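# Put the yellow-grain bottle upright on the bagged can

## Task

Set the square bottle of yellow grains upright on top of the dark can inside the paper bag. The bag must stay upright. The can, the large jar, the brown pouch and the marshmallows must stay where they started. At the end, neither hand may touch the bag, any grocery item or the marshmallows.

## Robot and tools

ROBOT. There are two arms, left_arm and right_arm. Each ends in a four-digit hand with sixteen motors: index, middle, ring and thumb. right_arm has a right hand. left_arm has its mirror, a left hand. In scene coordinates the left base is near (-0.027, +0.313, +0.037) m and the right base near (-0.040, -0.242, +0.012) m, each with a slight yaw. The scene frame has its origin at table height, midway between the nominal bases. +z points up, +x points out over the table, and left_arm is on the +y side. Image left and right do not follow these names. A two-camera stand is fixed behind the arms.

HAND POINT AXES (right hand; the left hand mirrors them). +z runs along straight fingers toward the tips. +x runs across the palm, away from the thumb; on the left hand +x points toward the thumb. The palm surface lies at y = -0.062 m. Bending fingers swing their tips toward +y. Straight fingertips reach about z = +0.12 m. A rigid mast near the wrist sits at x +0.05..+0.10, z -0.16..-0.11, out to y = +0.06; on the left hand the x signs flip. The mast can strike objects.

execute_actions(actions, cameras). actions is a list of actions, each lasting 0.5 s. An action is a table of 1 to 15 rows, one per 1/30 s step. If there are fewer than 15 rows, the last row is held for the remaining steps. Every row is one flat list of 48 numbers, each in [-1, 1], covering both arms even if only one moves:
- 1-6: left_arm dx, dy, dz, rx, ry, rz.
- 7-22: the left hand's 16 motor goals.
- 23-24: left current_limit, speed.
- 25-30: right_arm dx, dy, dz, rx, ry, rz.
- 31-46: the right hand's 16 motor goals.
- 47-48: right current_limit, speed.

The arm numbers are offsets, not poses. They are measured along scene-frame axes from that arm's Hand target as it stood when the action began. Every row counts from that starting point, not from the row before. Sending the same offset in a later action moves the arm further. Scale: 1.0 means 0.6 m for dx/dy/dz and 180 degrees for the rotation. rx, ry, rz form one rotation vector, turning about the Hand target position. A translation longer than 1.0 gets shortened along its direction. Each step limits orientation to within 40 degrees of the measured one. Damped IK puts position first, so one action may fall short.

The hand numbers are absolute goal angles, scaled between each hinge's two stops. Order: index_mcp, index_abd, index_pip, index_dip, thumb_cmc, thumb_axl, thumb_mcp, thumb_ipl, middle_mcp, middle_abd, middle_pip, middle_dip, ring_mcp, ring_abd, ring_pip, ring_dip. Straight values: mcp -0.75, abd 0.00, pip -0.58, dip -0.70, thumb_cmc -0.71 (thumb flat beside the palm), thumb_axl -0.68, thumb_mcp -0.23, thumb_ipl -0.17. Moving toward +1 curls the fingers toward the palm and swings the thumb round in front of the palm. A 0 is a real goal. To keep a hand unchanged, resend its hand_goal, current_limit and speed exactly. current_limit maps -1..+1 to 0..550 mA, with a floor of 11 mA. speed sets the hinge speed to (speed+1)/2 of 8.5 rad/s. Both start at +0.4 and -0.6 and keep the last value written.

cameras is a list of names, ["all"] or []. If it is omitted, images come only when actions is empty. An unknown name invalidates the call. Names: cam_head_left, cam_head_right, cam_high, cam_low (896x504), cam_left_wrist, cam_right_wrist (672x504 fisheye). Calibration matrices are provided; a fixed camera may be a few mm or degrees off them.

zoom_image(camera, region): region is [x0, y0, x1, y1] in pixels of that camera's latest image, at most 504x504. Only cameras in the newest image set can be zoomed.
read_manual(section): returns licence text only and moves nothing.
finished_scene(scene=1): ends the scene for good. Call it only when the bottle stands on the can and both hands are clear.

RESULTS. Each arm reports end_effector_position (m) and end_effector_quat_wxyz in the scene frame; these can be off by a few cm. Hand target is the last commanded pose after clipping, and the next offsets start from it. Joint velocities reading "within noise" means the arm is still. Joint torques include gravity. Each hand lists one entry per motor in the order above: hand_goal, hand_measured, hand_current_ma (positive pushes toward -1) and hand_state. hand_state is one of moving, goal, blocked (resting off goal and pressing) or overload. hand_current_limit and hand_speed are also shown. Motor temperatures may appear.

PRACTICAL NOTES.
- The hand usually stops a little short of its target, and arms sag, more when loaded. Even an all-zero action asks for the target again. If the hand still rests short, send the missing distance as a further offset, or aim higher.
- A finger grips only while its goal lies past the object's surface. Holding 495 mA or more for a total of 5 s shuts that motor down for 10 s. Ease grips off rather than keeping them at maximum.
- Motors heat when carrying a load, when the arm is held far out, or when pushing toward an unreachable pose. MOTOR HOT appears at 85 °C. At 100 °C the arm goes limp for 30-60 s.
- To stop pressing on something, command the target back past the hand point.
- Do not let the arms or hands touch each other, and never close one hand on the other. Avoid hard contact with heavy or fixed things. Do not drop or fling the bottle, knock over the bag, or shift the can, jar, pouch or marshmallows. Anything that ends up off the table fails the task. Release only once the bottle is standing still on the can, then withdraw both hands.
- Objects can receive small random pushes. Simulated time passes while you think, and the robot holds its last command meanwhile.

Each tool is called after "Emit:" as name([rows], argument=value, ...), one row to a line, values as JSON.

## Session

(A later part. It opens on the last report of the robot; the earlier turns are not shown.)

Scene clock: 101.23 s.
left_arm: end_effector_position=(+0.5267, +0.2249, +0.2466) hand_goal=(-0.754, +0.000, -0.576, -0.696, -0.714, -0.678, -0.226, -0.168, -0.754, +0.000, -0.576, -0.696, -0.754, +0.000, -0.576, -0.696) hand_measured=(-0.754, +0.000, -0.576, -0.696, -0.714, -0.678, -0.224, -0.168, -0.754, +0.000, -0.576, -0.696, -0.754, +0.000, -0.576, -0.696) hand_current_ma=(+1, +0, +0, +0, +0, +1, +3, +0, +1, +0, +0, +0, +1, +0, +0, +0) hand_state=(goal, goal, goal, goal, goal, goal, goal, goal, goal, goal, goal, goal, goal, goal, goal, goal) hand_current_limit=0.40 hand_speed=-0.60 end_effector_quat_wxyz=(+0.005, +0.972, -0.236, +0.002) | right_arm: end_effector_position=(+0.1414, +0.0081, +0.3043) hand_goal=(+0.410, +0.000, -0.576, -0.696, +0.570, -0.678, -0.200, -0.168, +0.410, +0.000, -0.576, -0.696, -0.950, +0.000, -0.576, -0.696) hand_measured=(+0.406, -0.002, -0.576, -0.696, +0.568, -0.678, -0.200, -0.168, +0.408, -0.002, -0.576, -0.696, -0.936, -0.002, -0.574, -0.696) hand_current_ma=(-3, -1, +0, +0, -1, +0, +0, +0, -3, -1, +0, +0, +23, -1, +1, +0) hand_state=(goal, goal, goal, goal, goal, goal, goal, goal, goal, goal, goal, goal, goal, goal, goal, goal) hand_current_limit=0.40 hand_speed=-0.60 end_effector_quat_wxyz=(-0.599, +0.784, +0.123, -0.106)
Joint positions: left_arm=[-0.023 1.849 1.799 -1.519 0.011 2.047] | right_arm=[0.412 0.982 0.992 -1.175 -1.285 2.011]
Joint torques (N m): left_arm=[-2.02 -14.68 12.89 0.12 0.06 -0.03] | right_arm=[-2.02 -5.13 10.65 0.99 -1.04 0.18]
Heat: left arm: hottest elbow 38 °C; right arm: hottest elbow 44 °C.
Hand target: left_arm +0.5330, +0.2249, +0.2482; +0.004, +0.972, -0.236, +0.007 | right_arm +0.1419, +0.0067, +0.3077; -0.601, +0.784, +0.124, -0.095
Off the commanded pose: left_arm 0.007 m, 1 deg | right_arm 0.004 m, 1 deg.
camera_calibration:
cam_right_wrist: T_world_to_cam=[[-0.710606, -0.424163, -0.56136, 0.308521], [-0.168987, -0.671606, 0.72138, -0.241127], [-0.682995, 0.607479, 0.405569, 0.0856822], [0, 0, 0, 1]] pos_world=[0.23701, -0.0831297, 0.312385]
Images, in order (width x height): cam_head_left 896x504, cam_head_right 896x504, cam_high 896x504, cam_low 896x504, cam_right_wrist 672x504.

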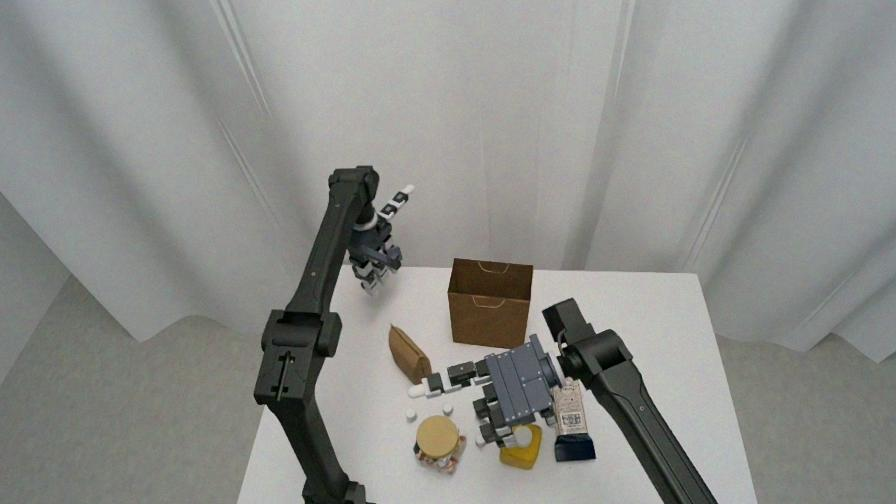

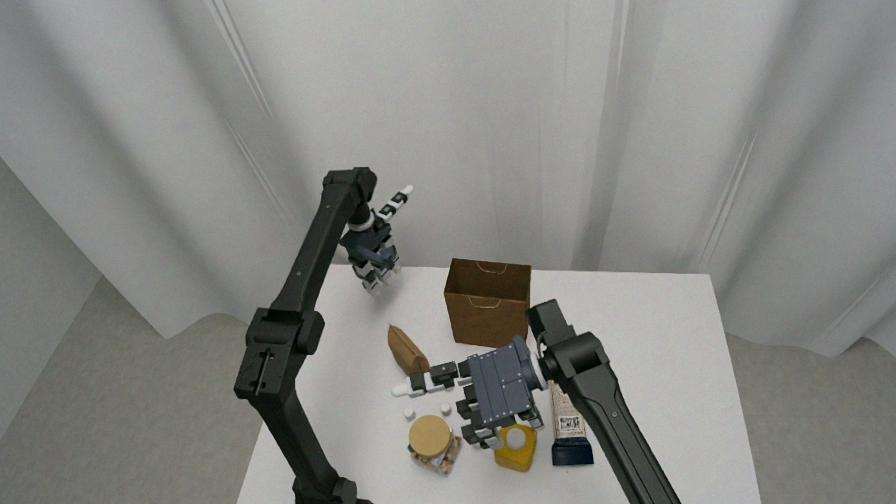

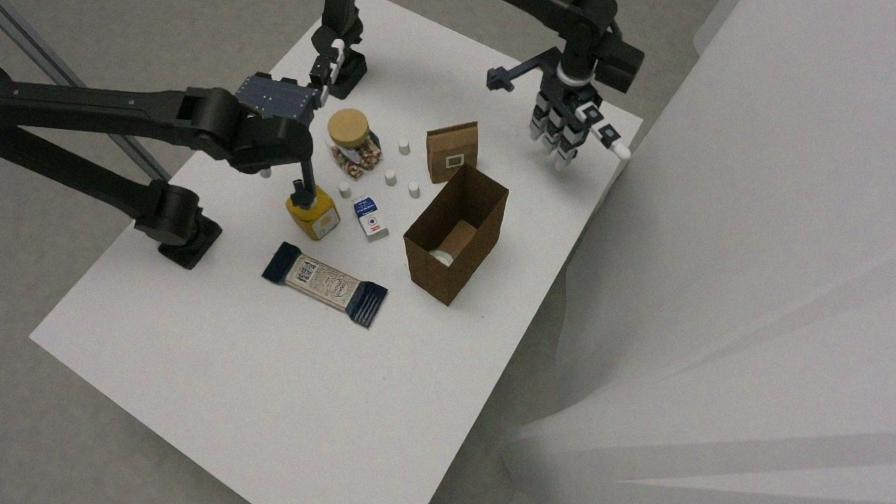

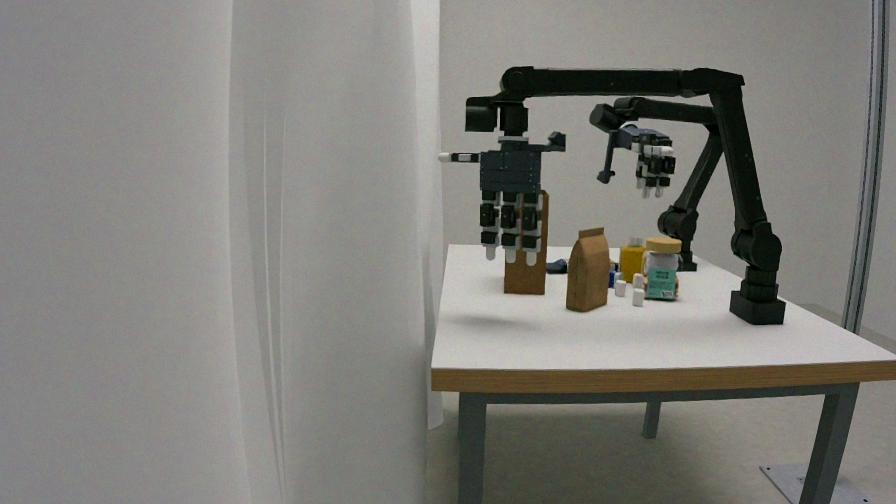

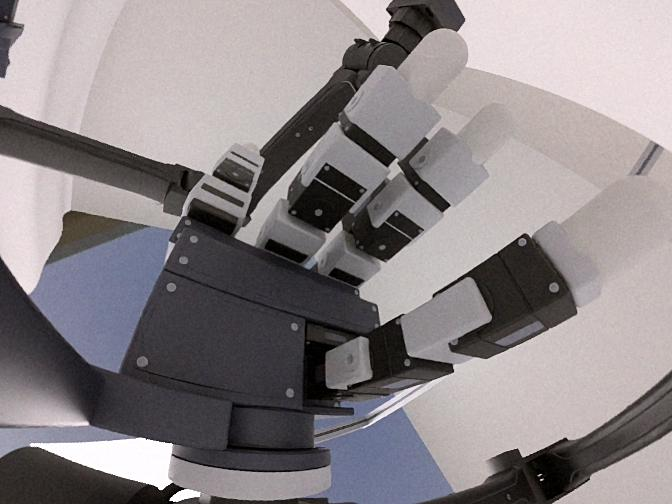

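Emit:
execute_actions([
  [[0,0,0,0,0,0,-0.754,0,-0.576,-0.696,-0.714,-0.678,-0.226,-0.168,-0.754,0,-0.576,-0.696,-0.754,0,-0.576,-0.696,0.4,-0.6,0.032,-0.005,-0.06,0,0,0,0.411,0,-0.576,-0.696,0.571,-0.678,-0.2,-0.168,0.411,0,-0.576,-0.696,-0.95,0,-0.576,-0.696,0.4,-0.6]],
  [[0,0,0,0,0,0,-0.754,0,-0.576,-0.696,-0.714,-0.678,-0.226,-0.168,-0.754,0,-0.576,-0.696,-0.754,0,-0.576,-0.696,0.4,-0.6,0,0,-0.08,0,0,0,0.411,0,-0.576,-0.696,0.571,-0.678,-0.2,-0.168,0.411,0,-0.576,-0.696,-0.95,0,-0.576,-0.696,0.4,-0.6]],
  [[0,0,0,0,0,0,-0.754,0,-0.576,-0.696,-0.714,-0.678,-0.226,-0.168,-0.754,0,-0.576,-0.696,-0.754,0,-0.576,-0.696,0.4,-0.6,0,0,-0.04,0,0,0,0.411,0,-0.576,-0.696,0.571,-0.678,-0.2,-0.168,0.411,0,-0.576,-0.696,-0.95,0,-0.576,-0.696,0.4,-0.6]],
], cameras=["cam_right_wrist","cam_head_left","cam_head_right","cam_high","cam_low"])

Emit:
zoom_image(camera="cam_low", region=[570, 130, 720, 280])

Emit:
zoom_image(camera="cam_head_left", region=[420, 370, 600, 500])

Emit:
zoom_image(camera="cam_high", region=[240, 80, 400, 260])

Emit:
zoom_image(camera="cam_right_wrist", region=[380, 0, 672, 360])

Scene clock: 125.00 s.
left_arm: end_effector_position=(+0.5267, +0.2249, +0.2466) hand_goal=(-0.754, +0.000, -0.576, -0.696, -0.714, -0.678, -0.226, -0.168, -0.754, +0.000, -0.576, -0.696, -0.754, +0.000, -0.576, -0.696) hand_measured=(-0.754, +0.000, -0.576, -0.696, -0.714, -0.678, -0.224, -0.168, -0.754, +0.000, -0.576, -0.696, -0.754, +0.000, -0.576, -0.696) hand_current_ma=(+1, +0, +0, +0, +0, +1, +3, +0, +1, +0, +0, +0, +1, +0, +0, +0) hand_state=(goal, goal, goal, goal, goal, goal, goal, goal, goal, goal, goal, goal, goal, goal, goal, goal) hand_current_limit=0.40 hand_speed=-0.60 end_effector_quat_wxyz=(+0.005, +0.972, -0.236, +0.002) | right_arm: end_effector_position=(+0.1565, +0.0032, +0.2012) hand_goal=(+0.410, +0.000, -0.576, -0.696, +0.570, -0.678, -0.200, -0.168, +0.410, +0.000, -0.576, -0.696, -0.950, +0.000, -0.576, -0.696) hand_measured=(+0.408, -0.002, -0.576, -0.696, +0.570, -0.678, -0.200, -0.168, +0.408, -0.002, -0.576, -0.696, -0.936, -0.002, -0.574, -0.696) hand_current_ma=(-3, -1, +0, +0, -1, +0, +0, +0, -2, -1, +0, +0, +23, -1, +1, +0) hand_state=(goal, goal, goal, goal, goal, goal, goal, goal, goal, goal, goal, goal, goal, goal, goal, goal) hand_current_limit=0.40 hand_speed=-0.60 end_effector_quat_wxyz=(-0.601, +0.783, +0.127, -0.096)
Joint positions: left_arm=[-0.023 1.849 1.799 -1.519 0.011 2.047] | right_arm=[0.375 1.067 0.779 -0.967 -1.295 1.897]
Joint torques (N m): left_arm=[-1.96 -14.68 12.9 0.12 0.07 -0.02] | right_arm=[-1.2 -4.13 9.98 1.24 -1.21 0.04]
Heat: left arm: hottest elbow 39 °C; right arm: hottest elbow 42 °C.
Hand target: left_arm +0.5330, +0.2249, +0.2482; +0.004, +0.972, -0.236, +0.007 | right_arm +0.1611, +0.0037, +0.1998; -0.601, +0.784, +0.124, -0.095
Off the commanded pose: left_arm 0.007 m, 1 deg | right_arm 0.005 m, 0 deg.
camera_calibration:
cam_right_wrist: T_world_to_cam=[[-0.701051, -0.417583, -0.578059, 0.261192], [-0.185655, -0.675785, 0.713335, -0.163325], [-0.68852, 0.607404, 0.396233, 0.143457], [0, 0, 0, 1]] pos_world=[0.25156, -0.0884395, 0.210648]
Images, in order (width x height): cam_head_left 896x504, cam_head_right 896x504, cam_high 896x504, cam_low 896x504, cam_right_wrist 672x504.

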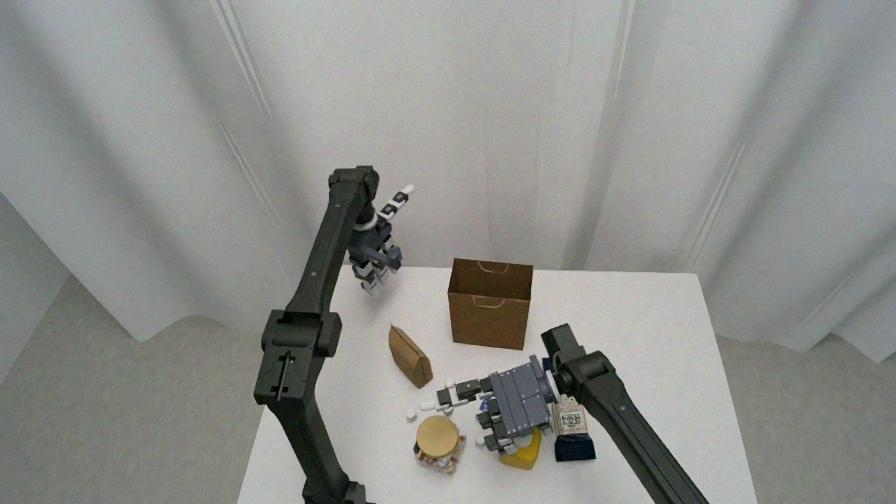

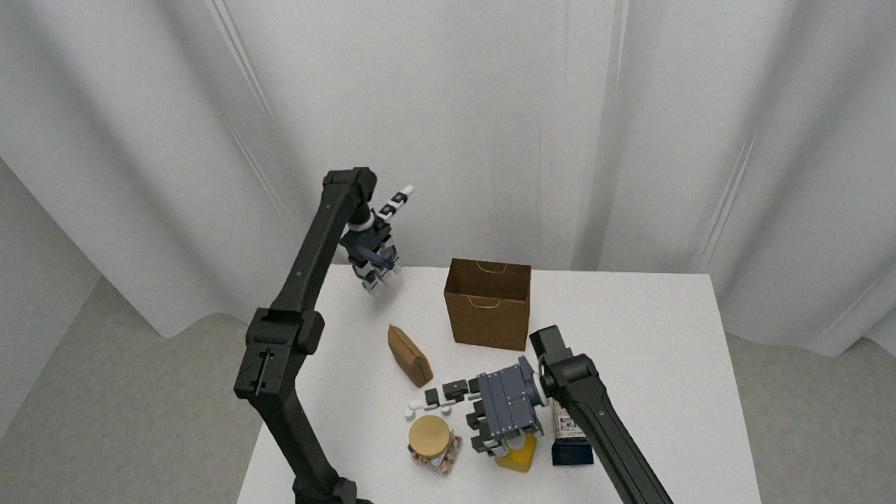

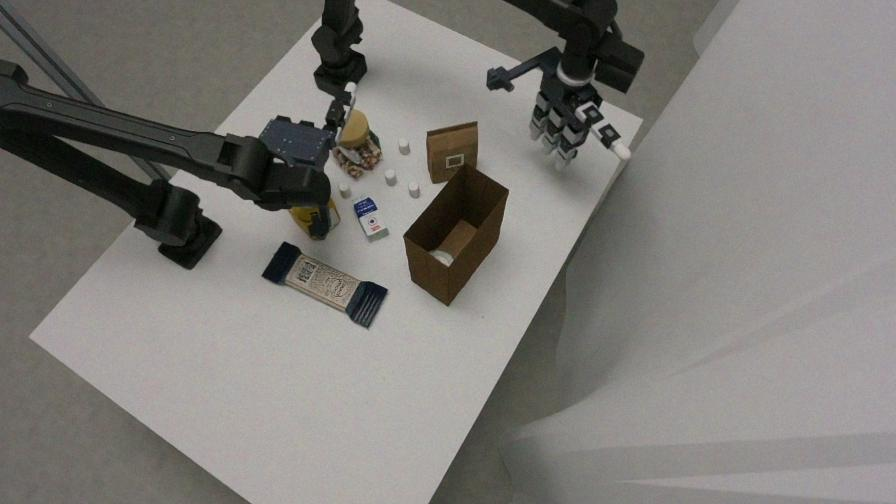

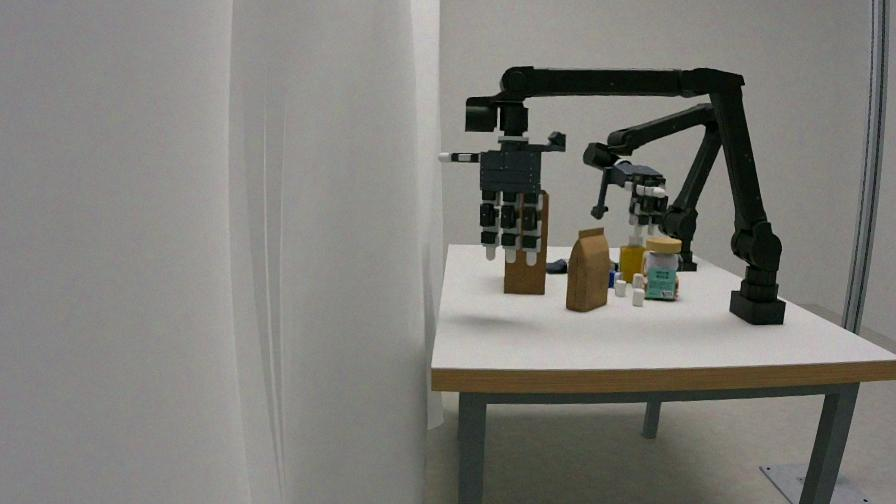

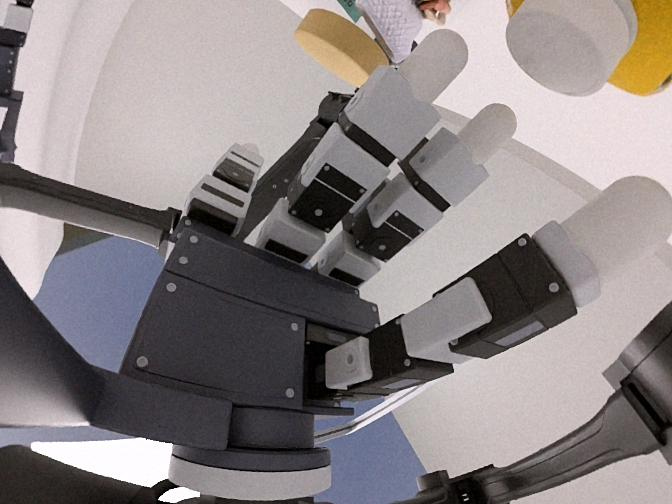

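Scaled by 3.360 from the camera's 896x504 image, which has a finer 1280x720 frame.

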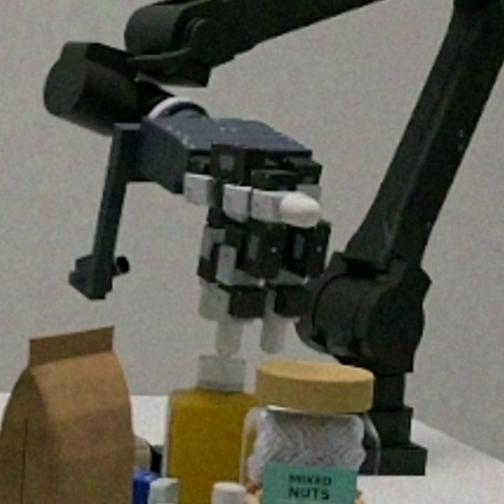

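Scaled by 2.800 from the camera's 896x504 image, which has a finer 1280x720 frame.

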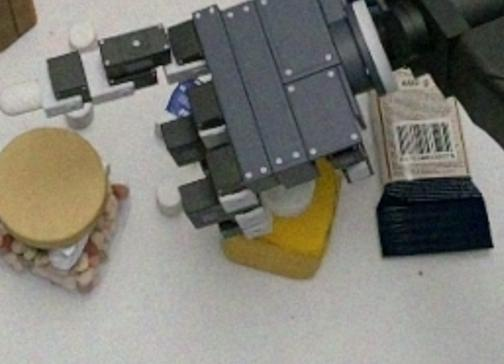

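Scaled by 2.800 from the camera's 896x504 image, which has a finer 1280x720 frame.

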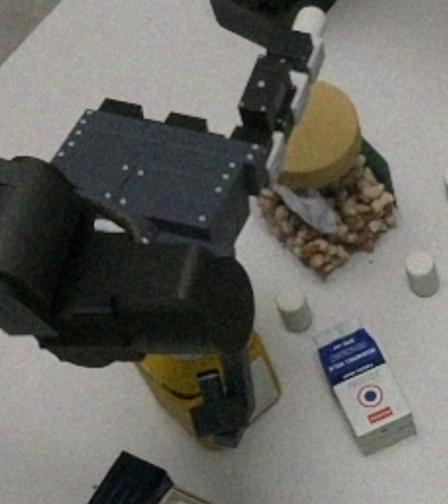

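Scaled by 1.400 from the camera's 672x504 image, which has a finer 960x720 frame.

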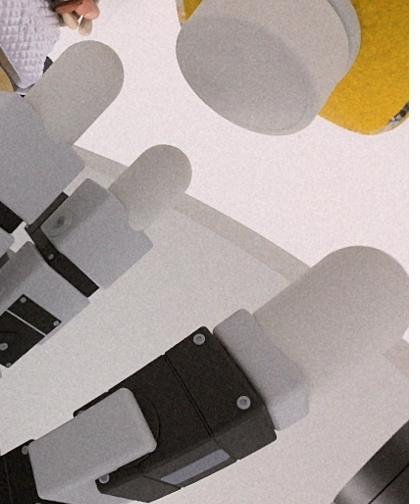

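Emit:
execute_actions([
  [[0,0,0,0,0,0,-0.754,0,-0.576,-0.696,-0.714,-0.678,-0.226,-0.168,-0.754,0,-0.576,-0.696,-0.754,0,-0.576,-0.696,0.4,-0.6,0.0033,0.0067,0,0,0,0,0.411,0,-0.576,-0.696,0.571,-0.678,-0.2,-0.168,0.411,0,-0.576,-0.696,-0.95,0,-0.576,-0.696,0.4,-0.6]],
  [[0,0,0,0,0,0,-0.754,0,-0.576,-0.696,-0.714,-0.678,-0.226,-0.168,-0.754,0,-0.576,-0.696,-0.754,0,-0.576,-0.696,0.4,-0.6,0,0,-0.06,0,0,0,0.411,0,-0.576,-0.696,0.571,-0.678,-0.2,-0.168,0.411,0,-0.576,-0.696,-0.95,0,-0.576,-0.696,0.4,-0.6]],
], cameras=["cam_right_wrist","cam_head_left","cam_low"])

Emit:
zoom_image(camera="cam_low", region=[590, 160, 710, 280])

Emit:
zoom_image(camera="cam_right_wrist", region=[380, 0, 672, 360])

Scene clock: 146.97 s.
left_arm: end_effector_position=(+0.5267, +0.2249, +0.2466) hand_goal=(-0.754, +0.000, -0.576, -0.696, -0.714, -0.678, -0.226, -0.168, -0.754, +0.000, -0.576, -0.696, -0.754, +0.000, -0.576, -0.696) hand_measured=(-0.754, +0.000, -0.576, -0.696, -0.714, -0.678, -0.224, -0.168, -0.754, +0.000, -0.576, -0.696, -0.754, +0.000, -0.576, -0.696) hand_current_ma=(+1, +0, +0, +0, +0, +1, +3, +0, +1, +0, +0, +0, +1, +0, +0, +0) hand_state=(goal, goal, goal, goal, goal, goal, goal, goal, goal, goal, goal, goal, goal, goal, goal, goal) hand_current_limit=0.40 hand_speed=-0.60 end_effector_quat_wxyz=(+0.005, +0.972, -0.236, +0.002) | right_arm: end_effector_position=(+0.1608, +0.0052, +0.1640) hand_goal=(+0.410, +0.000, -0.576, -0.696, +0.570, -0.678, -0.200, -0.168, +0.410, +0.000, -0.576, -0.696, -0.950, +0.000, -0.576, -0.696) hand_measured=(+0.408, -0.002, -0.576, -0.696, +0.570, -0.678, -0.200, -0.168, +0.408, -0.002, -0.576, -0.696, -0.936, -0.002, -0.574, -0.696) hand_current_ma=(-3, -1, +0, +0, +0, +0, +0, +0, -1, -2, +0, +0, +23, -1, +1, +0) hand_state=(goal, goal, goal, goal, goal, goal, goal, goal, goal, goal, goal, goal, goal, goal, goal, goal) hand_current_limit=0.40 hand_speed=-0.60 end_effector_quat_wxyz=(-0.602, +0.784, +0.124, -0.095)
Joint positions: left_arm=[-0.023 1.849 1.799 -1.519 0.011 2.047] | right_arm=[0.375 1.115 0.706 -0.818 -1.293 1.927]
Joint torques (N m): left_arm=[-2.02 -14.74 12.9 0.13 0.07 -0.02] | right_arm=[-2.26 -3.66 9.94 1.25 -1.08 0.11]
Heat: left arm: hottest elbow 40 °C; right arm: hottest elbow 42 °C.
Hand target: left_arm +0.5330, +0.2249, +0.2482; +0.004, +0.972, -0.236, +0.007 | right_arm +0.1631, +0.0078, +0.1638; -0.601, +0.784, +0.124, -0.095
Off the commanded pose: left_arm 0.007 m, 1 deg | right_arm 0.003 m, 0 deg.
camera_calibration:
cam_right_wrist: T_world_to_cam=[[-0.705781, -0.411607, -0.576587, 0.24398], [-0.189841, -0.674239, 0.713696, -0.133955], [-0.68252, 0.613173, 0.397726, 0.158716], [0, 0, 0, 1]] pos_world=[0.255093, -0.0872141, 0.173154]
Images, in order (width x height): cam_head_left 896x504, cam_low 896x504, cam_right_wrist 672x504.

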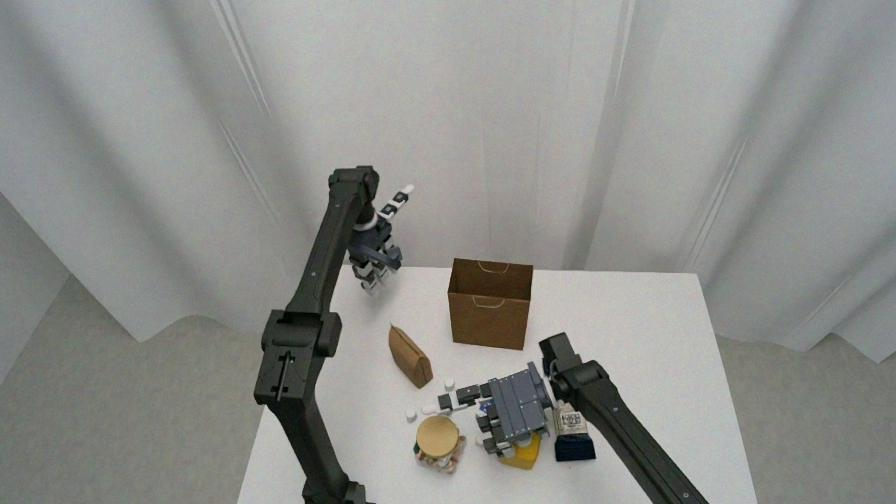

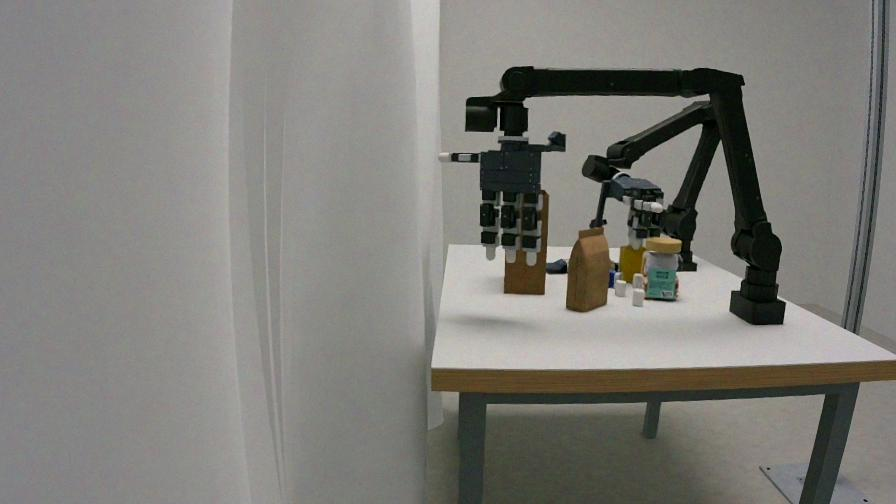

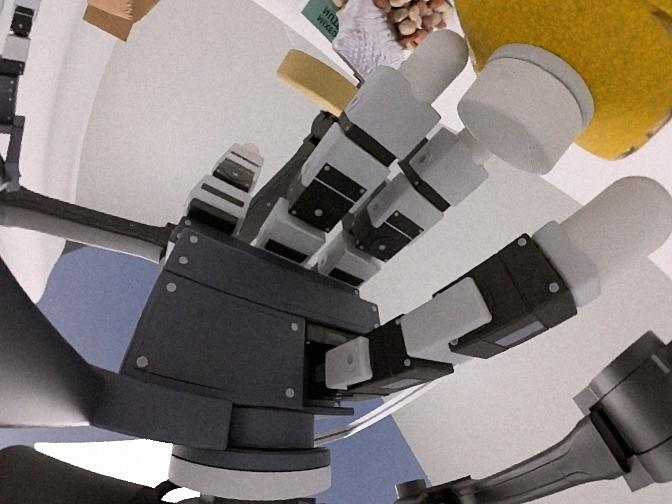

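Scaled by 4.200 from the camera's 896x504 image, which has a finer 1280x720 frame.

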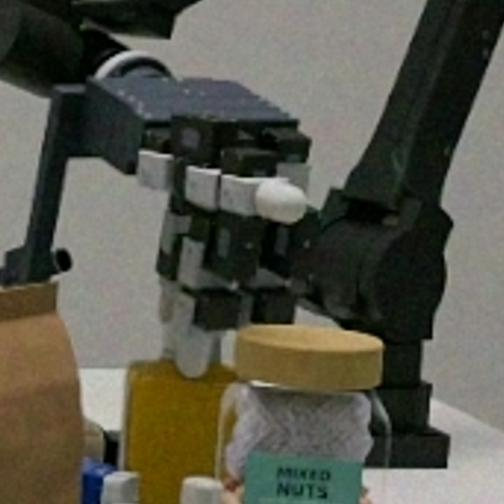

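Scaled by 1.400 from the camera's 672x504 image, which has a finer 960x720 frame.

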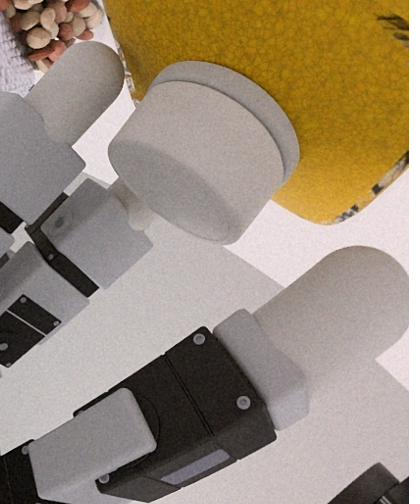

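Emit:
zoom_image(camera="cam_right_wrist", region=[440, 20, 620, 190])

Scaled by 2.800 from the camera's 672x504 image, which has a finer 960x720 frame.

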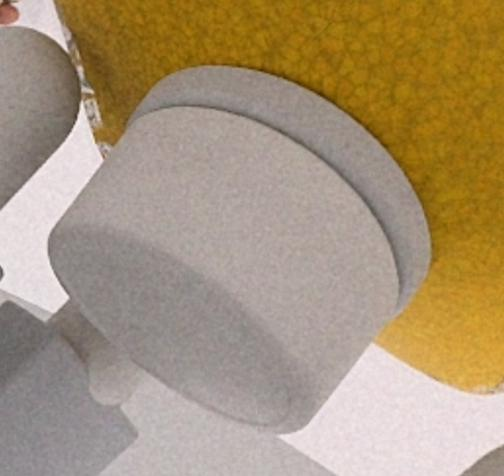

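Emit:
execute_actions([
  [[0,0,0,0,0,0,-0.754,0,-0.576,-0.696,-0.714,-0.678,-0.226,-0.168,-0.754,0,-0.576,-0.696,-0.754,0,-0.576,-0.696,0.4,-0.6,0,0,0,0,0,0,0.137,0,-0.14,-0.696,0.571,-0.678,-0.2,-0.168,0.137,0,-0.14,-0.696,-0.95,0,-0.576,-0.696,0.4,-0.6]],
], cameras=["cam_right_wrist","cam_head_left","cam_low"])

Emit:
zoom_image(camera="cam_low", region=[590, 160, 710, 280])

Emit:
zoom_image(camera="cam_right_wrist", region=[380, 0, 672, 360])

Emit:
zoom_image(camera="cam_head_left", region=[440, 380, 590, 490])

Scene clock: 163.53 s.
left_arm: end_effector_position=(+0.5267, +0.2249, +0.2466) hand_goal=(-0.754, +0.000, -0.576, -0.696, -0.714, -0.678, -0.226, -0.168, -0.754, +0.000, -0.576, -0.696, -0.754, +0.000, -0.576, -0.696) hand_measured=(-0.754, +0.000, -0.576, -0.696, -0.714, -0.678, -0.224, -0.168, -0.754, +0.000, -0.576, -0.696, -0.754, +0.000, -0.576, -0.696) hand_current_ma=(+1, +0, +0, +0, +0, +1, +3, +0, +1, +0, +0, +0, +1, +0, +0, +0) hand_state=(goal, goal, goal, goal, goal, goal, goal, goal, goal, goal, goal, goal, goal, goal, goal, goal) hand_current_limit=0.40 hand_speed=-0.60 end_effector_quat_wxyz=(+0.005, +0.972, -0.236, +0.002) | right_arm: end_effector_position=(+0.1609, +0.0053, +0.1641) hand_goal=(+0.136, +0.000, -0.140, -0.696, +0.570, -0.678, -0.200, -0.168, +0.136, +0.000, -0.140, -0.696, -0.950, +0.000, -0.576, -0.696) hand_measured=(+0.142, -0.002, -0.144, -0.696, +0.570, -0.678, -0.200, -0.168, +0.142, -0.002, -0.144, -0.696, -0.936, -0.002, -0.574, -0.696) hand_current_ma=(+7, -1, -4, +0, +0, +0, +0, +0, +6, -2, -3, +0, +23, -1, +1, +0) hand_state=(goal, goal, goal, goal, goal, goal, goal, goal, goal, goal, goal, goal, goal, goal, goal, goal) hand_current_limit=0.40 hand_speed=-0.60 end_effector_quat_wxyz=(-0.602, +0.784, +0.123, -0.095)
Joint positions: left_arm=[-0.023 1.849 1.799 -1.519 0.011 2.047] | right_arm=[0.375 1.115 0.706 -0.817 -1.293 1.929]
Joint torques (N m): left_arm=[-2.08 -14.68 12.92 0.12 0.07 -0.02] | right_arm=[-1.08 -5.07 9.85 1.11 -1.17 0.09]
Motor temperatures (°C): left_arm=[24 31 40 27 27 24] | right_arm=[29 30 41 25 26 27]
Heat: left arm: hottest elbow 40 °C; right arm: hottest elbow 41 °C.
Hand target: left_arm +0.5330, +0.2249, +0.2482; +0.004, +0.972, -0.236, +0.007 | right_arm +0.1631, +0.0078, +0.1638; -0.601, +0.784, +0.124, -0.095
Off the commanded pose: left_arm 0.007 m, 1 deg | right_arm 0.003 m, 0 deg.
camera_calibration:
cam_right_wrist: T_world_to_cam=[[-0.70617, -0.41123, -0.57638, 0.244208], [-0.189908, -0.674214, 0.713702, -0.133989], [-0.682099, 0.613454, 0.398014, 0.158612], [0, 0, 0, 1]] pos_world=[0.255196, -0.087213, 0.173255]
Images, in order (width x height): cam_head_left 896x504, cam_low 896x504, cam_right_wrist 672x504.

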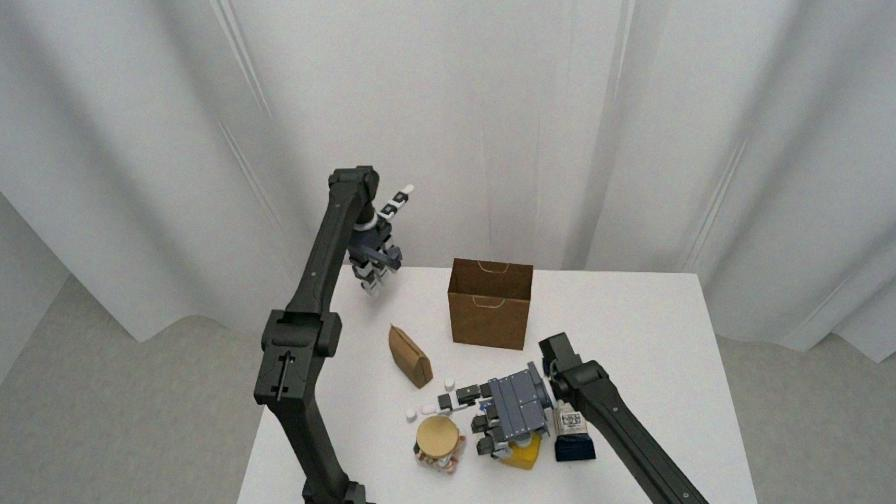

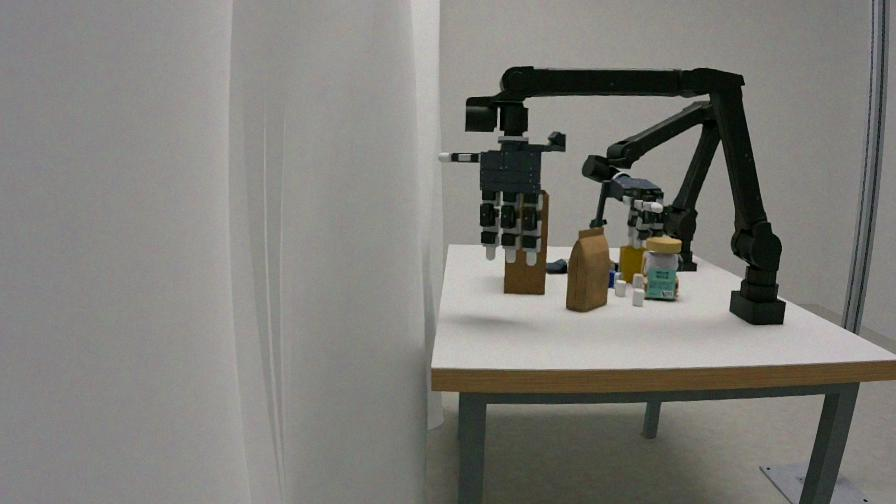

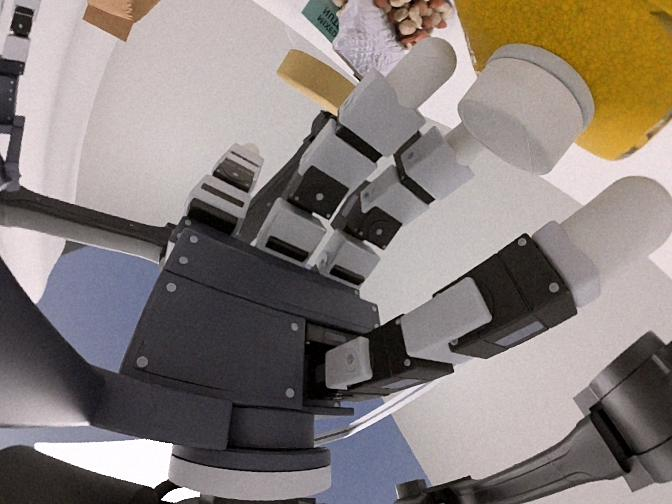

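Scaled by 4.200 from the camera's 896x504 image, which has a finer 1280x720 frame.

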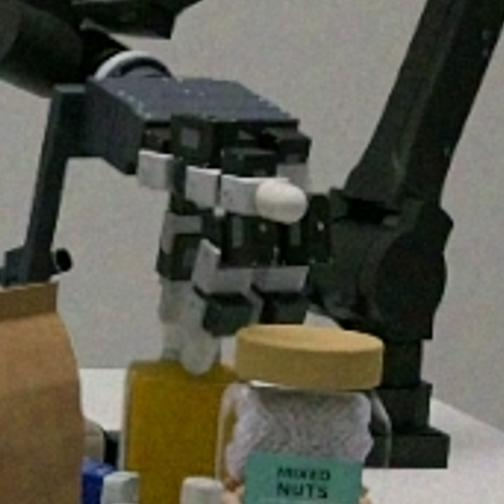

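Scaled by 1.400 from the camera's 672x504 image, which has a finer 960x720 frame.

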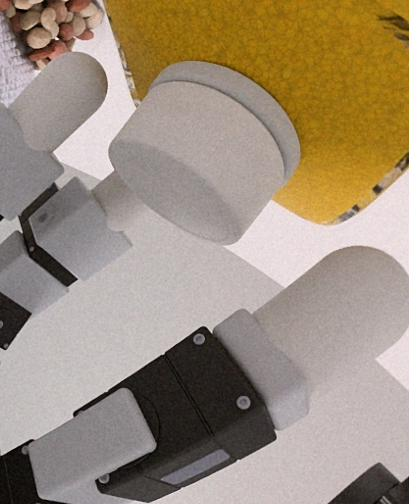

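Scaled by 3.360 from the camera's 896x504 image, which has a finer 1280x720 frame.

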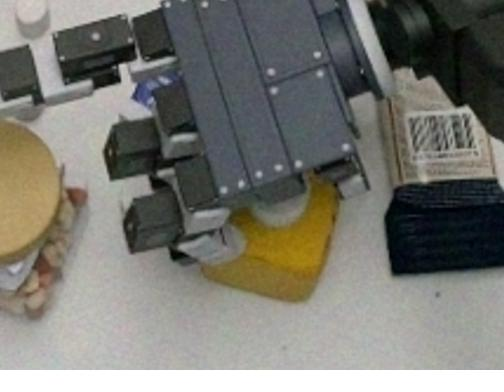

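Emit:
execute_actions([
  [[0,0,0,0,0,0,-0.754,0,-0.576,-0.696,-0.714,-0.678,-0.226,-0.168,-0.754,0,-0.576,-0.696,-0.754,0,-0.576,-0.696,0.4,-0.6,0,0,0,0,0,0,0.19,0,-0.1,-0.696,0.571,-0.678,-0.13,-0.168,0.19,0,-0.1,-0.696,-0.95,0,-0.576,-0.696,0.4,-0.8]],
  [[0,0,0,0,0,0,-0.754,0,-0.576,-0.696,-0.714,-0.678,-0.226,-0.168,-0.754,0,-0.576,-0.696,-0.754,0,-0.576,-0.696,0.4,-0.6,0,0,0,0,0,0,0.235,0,-0.088,-0.696,0.571,-0.678,-0.06,-0.168,0.235,0,-0.088,-0.696,-0.95,0,-0.576,-0.696,0.4,-0.8]],
], cameras=["cam_right_wrist","cam_head_left","cam_low"])

Emit:
zoom_image(camera="cam_right_wrist", region=[380, 0, 672, 360])

Scene clock: 171.80 s.
left_arm: end_effector_position=(+0.5267, +0.2249, +0.2466) hand_goal=(-0.754, +0.000, -0.576, -0.696, -0.714, -0.678, -0.226, -0.168, -0.754, +0.000, -0.576, -0.696, -0.754, +0.000, -0.576, -0.696) hand_measured=(-0.754, +0.000, -0.576, -0.696, -0.714, -0.678, -0.224, -0.168, -0.754, +0.000, -0.576, -0.696, -0.754, +0.000, -0.576, -0.696) hand_current_ma=(+1, +0, +0, +0, +0, +1, +3, +0, +1, +0, +0, +0, +1, +0, +0, +0) hand_state=(goal, goal, goal, goal, goal, goal, goal, goal, goal, goal, goal, goal, goal, goal, goal, goal) hand_current_limit=0.40 hand_speed=-0.60 end_effector_quat_wxyz=(+0.005, +0.972, -0.236, +0.002) | right_arm: end_effector_position=(+0.1610, +0.0052, +0.1639) hand_goal=(+0.234, +0.000, -0.088, -0.696, +0.570, -0.678, -0.060, -0.168, +0.234, +0.000, -0.088, -0.696, -0.950, +0.000, -0.576, -0.696) hand_measured=(+0.232, -0.002, -0.094, -0.696, +0.570, -0.678, -0.076, -0.170, +0.232, -0.002, -0.092, -0.696, -0.936, -0.002, -0.574, -0.696) hand_current_ma=(-3, -1, -5, +0, +0, +0, -35, -3, -2, -2, -4, +0, +23, -1, +1, +0) hand_state=(goal, goal, goal, goal, goal, goal, goal, goal, goal, goal, goal, goal, goal, goal, goal, goal) hand_current_limit=0.40 hand_speed=-0.80 end_effector_quat_wxyz=(-0.601, +0.784, +0.123, -0.095)
Joint positions: left_arm=[-0.023 1.849 1.799 -1.519 0.011 2.047] | right_arm=[0.375 1.115 0.706 -0.817 -1.292 1.93]
Joint torques (N m): left_arm=[-2.02 -14.68 12.9 0.13 0.07 -0.02] | right_arm=[-0.85 -3.84 9.92 1.2 -1.17 0.14]
Heat: left arm: hottest elbow 40 °C; right arm: hottest elbow 41 °C.
Hand target: left_arm +0.5330, +0.2249, +0.2482; +0.004, +0.972, -0.236, +0.007 | right_arm +0.1631, +0.0077, +0.1637; -0.601, +0.784, +0.124, -0.095
Off the commanded pose: left_arm 0.007 m, 1 deg | right_arm 0.003 m, 0 deg.
camera_calibration:
cam_right_wrist: T_world_to_cam=[[-0.706581, -0.411522, -0.575667, 0.244068], [-0.190128, -0.673194, 0.714606, -0.13399], [-0.681612, 0.614378, 0.397424, 0.158771], [0, 0, 0, 1]] pos_world=[0.255199, -0.0873072, 0.173152]
Images, in order (width x height): cam_head_left 896x504, cam_low 896x504, cam_right_wrist 672x504.

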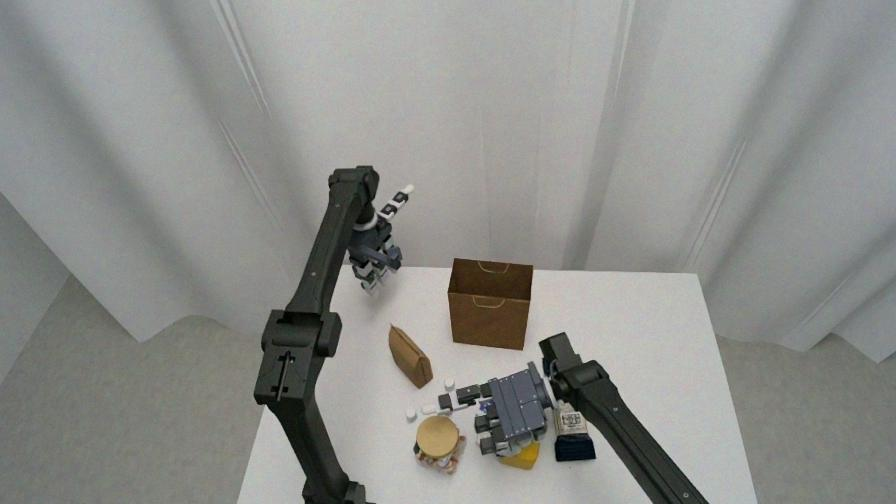

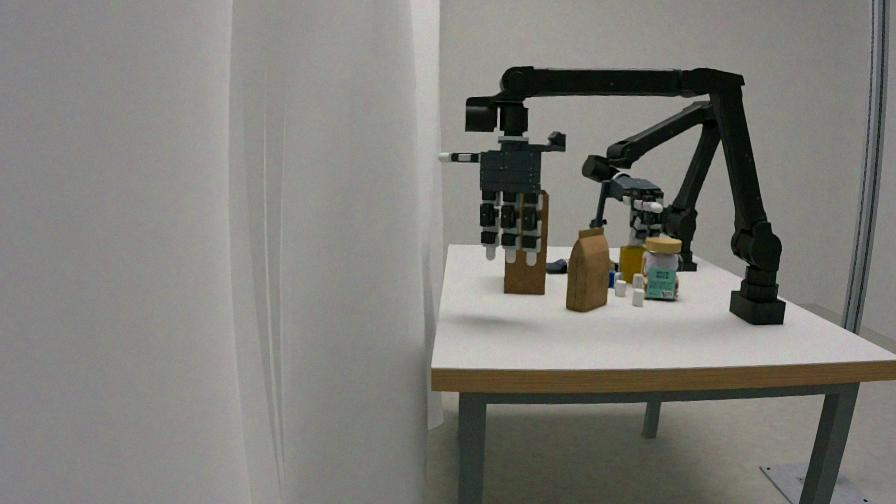

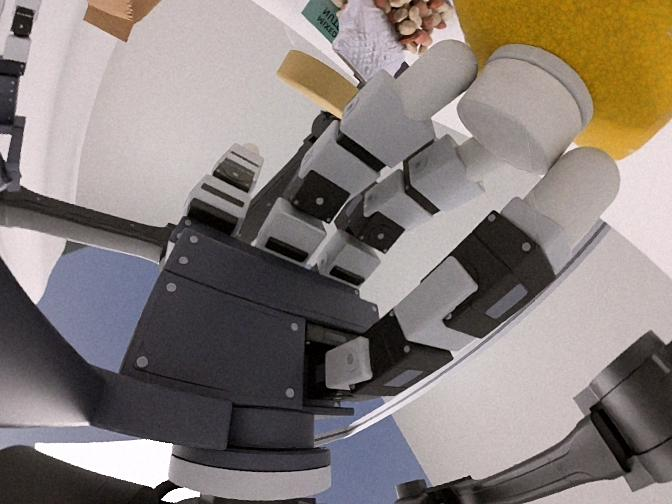

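Scaled by 1.400 from the camera's 672x504 image, which has a finer 960x720 frame.

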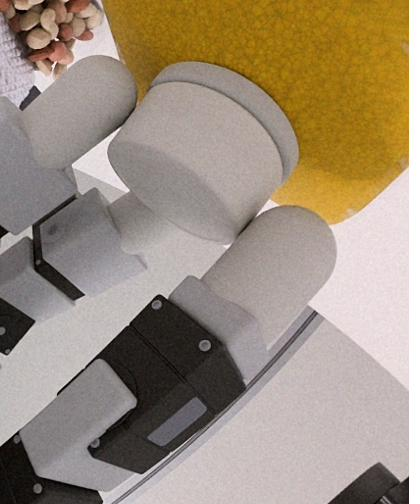

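Emit:
execute_actions([
  [[0,0,0,0,0,0,-0.754,0,-0.576,-0.696,-0.714,-0.678,-0.226,-0.168,-0.754,0,-0.576,-0.696,-0.754,0,-0.576,-0.696,0.4,-0.6,0,0,0,0,0,0,0.25,0,-0.06,-0.696,0.571,-0.678,-0.03,-0.168,0.25,0,-0.06,-0.696,-0.95,0,-0.576,-0.696,0.4,-0.8]],
  [[0,0,0,0,0,0,-0.754,0,-0.576,-0.696,-0.714,-0.678,-0.226,-0.168,-0.754,0,-0.576,-0.696,-0.754,0,-0.576,-0.696,0.4,-0.6,0,0,0,0,0,0,0.28,0,-0.03,-0.696,0.571,-0.678,0.02,-0.168,0.28,0,-0.03,-0.696,-0.95,0,-0.576,-0.696,0.4,-0.8]],
], cameras=["cam_right_wrist","cam_head_left","cam_low"])

Emit:
zoom_image(camera="cam_right_wrist", region=[380, 0, 672, 360])

Scene clock: 177.27 s.
left_arm: end_effector_position=(+0.5267, +0.2249, +0.2466) hand_goal=(-0.754, +0.000, -0.576, -0.696, -0.714, -0.678, -0.226, -0.168, -0.754, +0.000, -0.576, -0.696, -0.754, +0.000, -0.576, -0.696) hand_measured=(-0.754, +0.000, -0.576, -0.696, -0.714, -0.678, -0.224, -0.168, -0.754, +0.000, -0.576, -0.696, -0.754, +0.000, -0.576, -0.696) hand_current_ma=(+1, +0, +0, +0, +0, +1, +3, +0, +1, +0, +0, +0, +1, +0, +0, +0) hand_state=(goal, goal, goal, goal, goal, goal, goal, goal, goal, goal, goal, goal, goal, goal, goal, goal) hand_current_limit=0.40 hand_speed=-0.60 end_effector_quat_wxyz=(+0.005, +0.972, -0.236, +0.002) | right_arm: end_effector_position=(+0.1610, +0.0052, +0.1639) hand_goal=(+0.280, +0.000, -0.030, -0.696, +0.570, -0.678, +0.020, -0.168, +0.280, +0.000, -0.030, -0.696, -0.950, +0.000, -0.576, -0.696) hand_measured=(+0.232, -0.004, -0.076, -0.704, +0.570, -0.678, -0.060, -0.188, +0.232, +0.006, -0.066, -0.702, -0.936, -0.002, -0.574, -0.696) hand_current_ma=(-128, -3, -112, -9, +0, +0, -334, -49, -123, +5, -80, -8, +23, -1, +1, +0) hand_state=(blocked, goal, blocked, goal, goal, goal, blocked, goal, blocked, goal, blocked, goal, goal, goal, goal, goal) hand_current_limit=0.40 hand_speed=-0.80 end_effector_quat_wxyz=(-0.601, +0.784, +0.123, -0.095)
Joint positions: left_arm=[-0.023 1.849 1.799 -1.519 0.011 2.047] | right_arm=[0.375 1.115 0.706 -0.817 -1.292 1.93]
Joint torques (N m): left_arm=[-1.96 -14.51 12.89 0.14 0.07 -0.02] | right_arm=[-0.79 -3.9 9.78 0.83 -1.1 0.04]
Heat: left arm: hottest elbow 40 °C; right arm: hottest elbow 41 °C.
Hand target: left_arm +0.5330, +0.2249, +0.2482; +0.004, +0.972, -0.236, +0.007 | right_arm +0.1631, +0.0077, +0.1637; -0.601, +0.784, +0.124, -0.095
Off the commanded pose: left_arm 0.007 m, 1 deg | right_arm 0.003 m, 0 deg.
camera_calibration:
cam_right_wrist: T_world_to_cam=[[-0.706581, -0.411522, -0.575667, 0.244068], [-0.190128, -0.673194, 0.714606, -0.13399], [-0.681612, 0.614378, 0.397424, 0.158771], [0, 0, 0, 1]] pos_world=[0.255199, -0.0873072, 0.173152]
Images, in order (width x height): cam_head_left 896x504, cam_low 896x504, cam_right_wrist 672x504.

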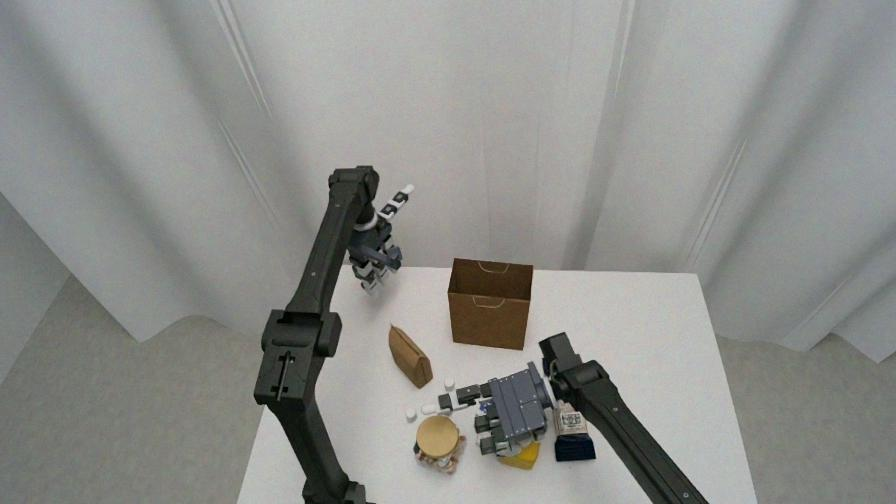

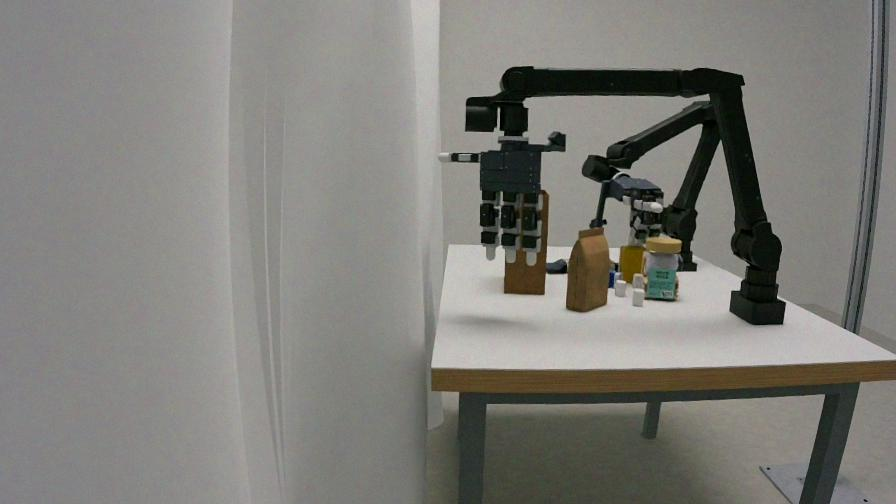

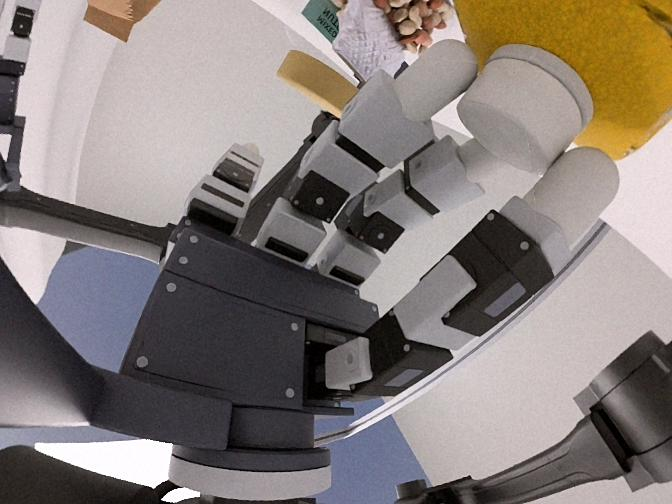

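Scaled by 1.400 from the camera's 672x504 image, which has a finer 960x720 frame.

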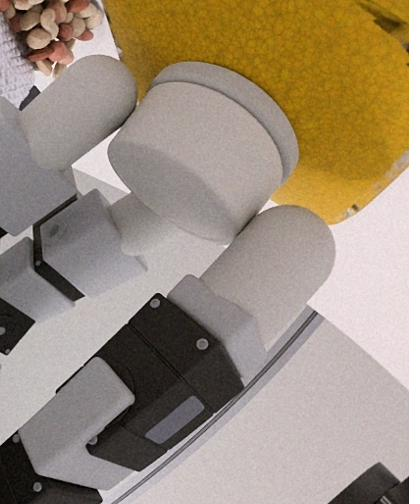

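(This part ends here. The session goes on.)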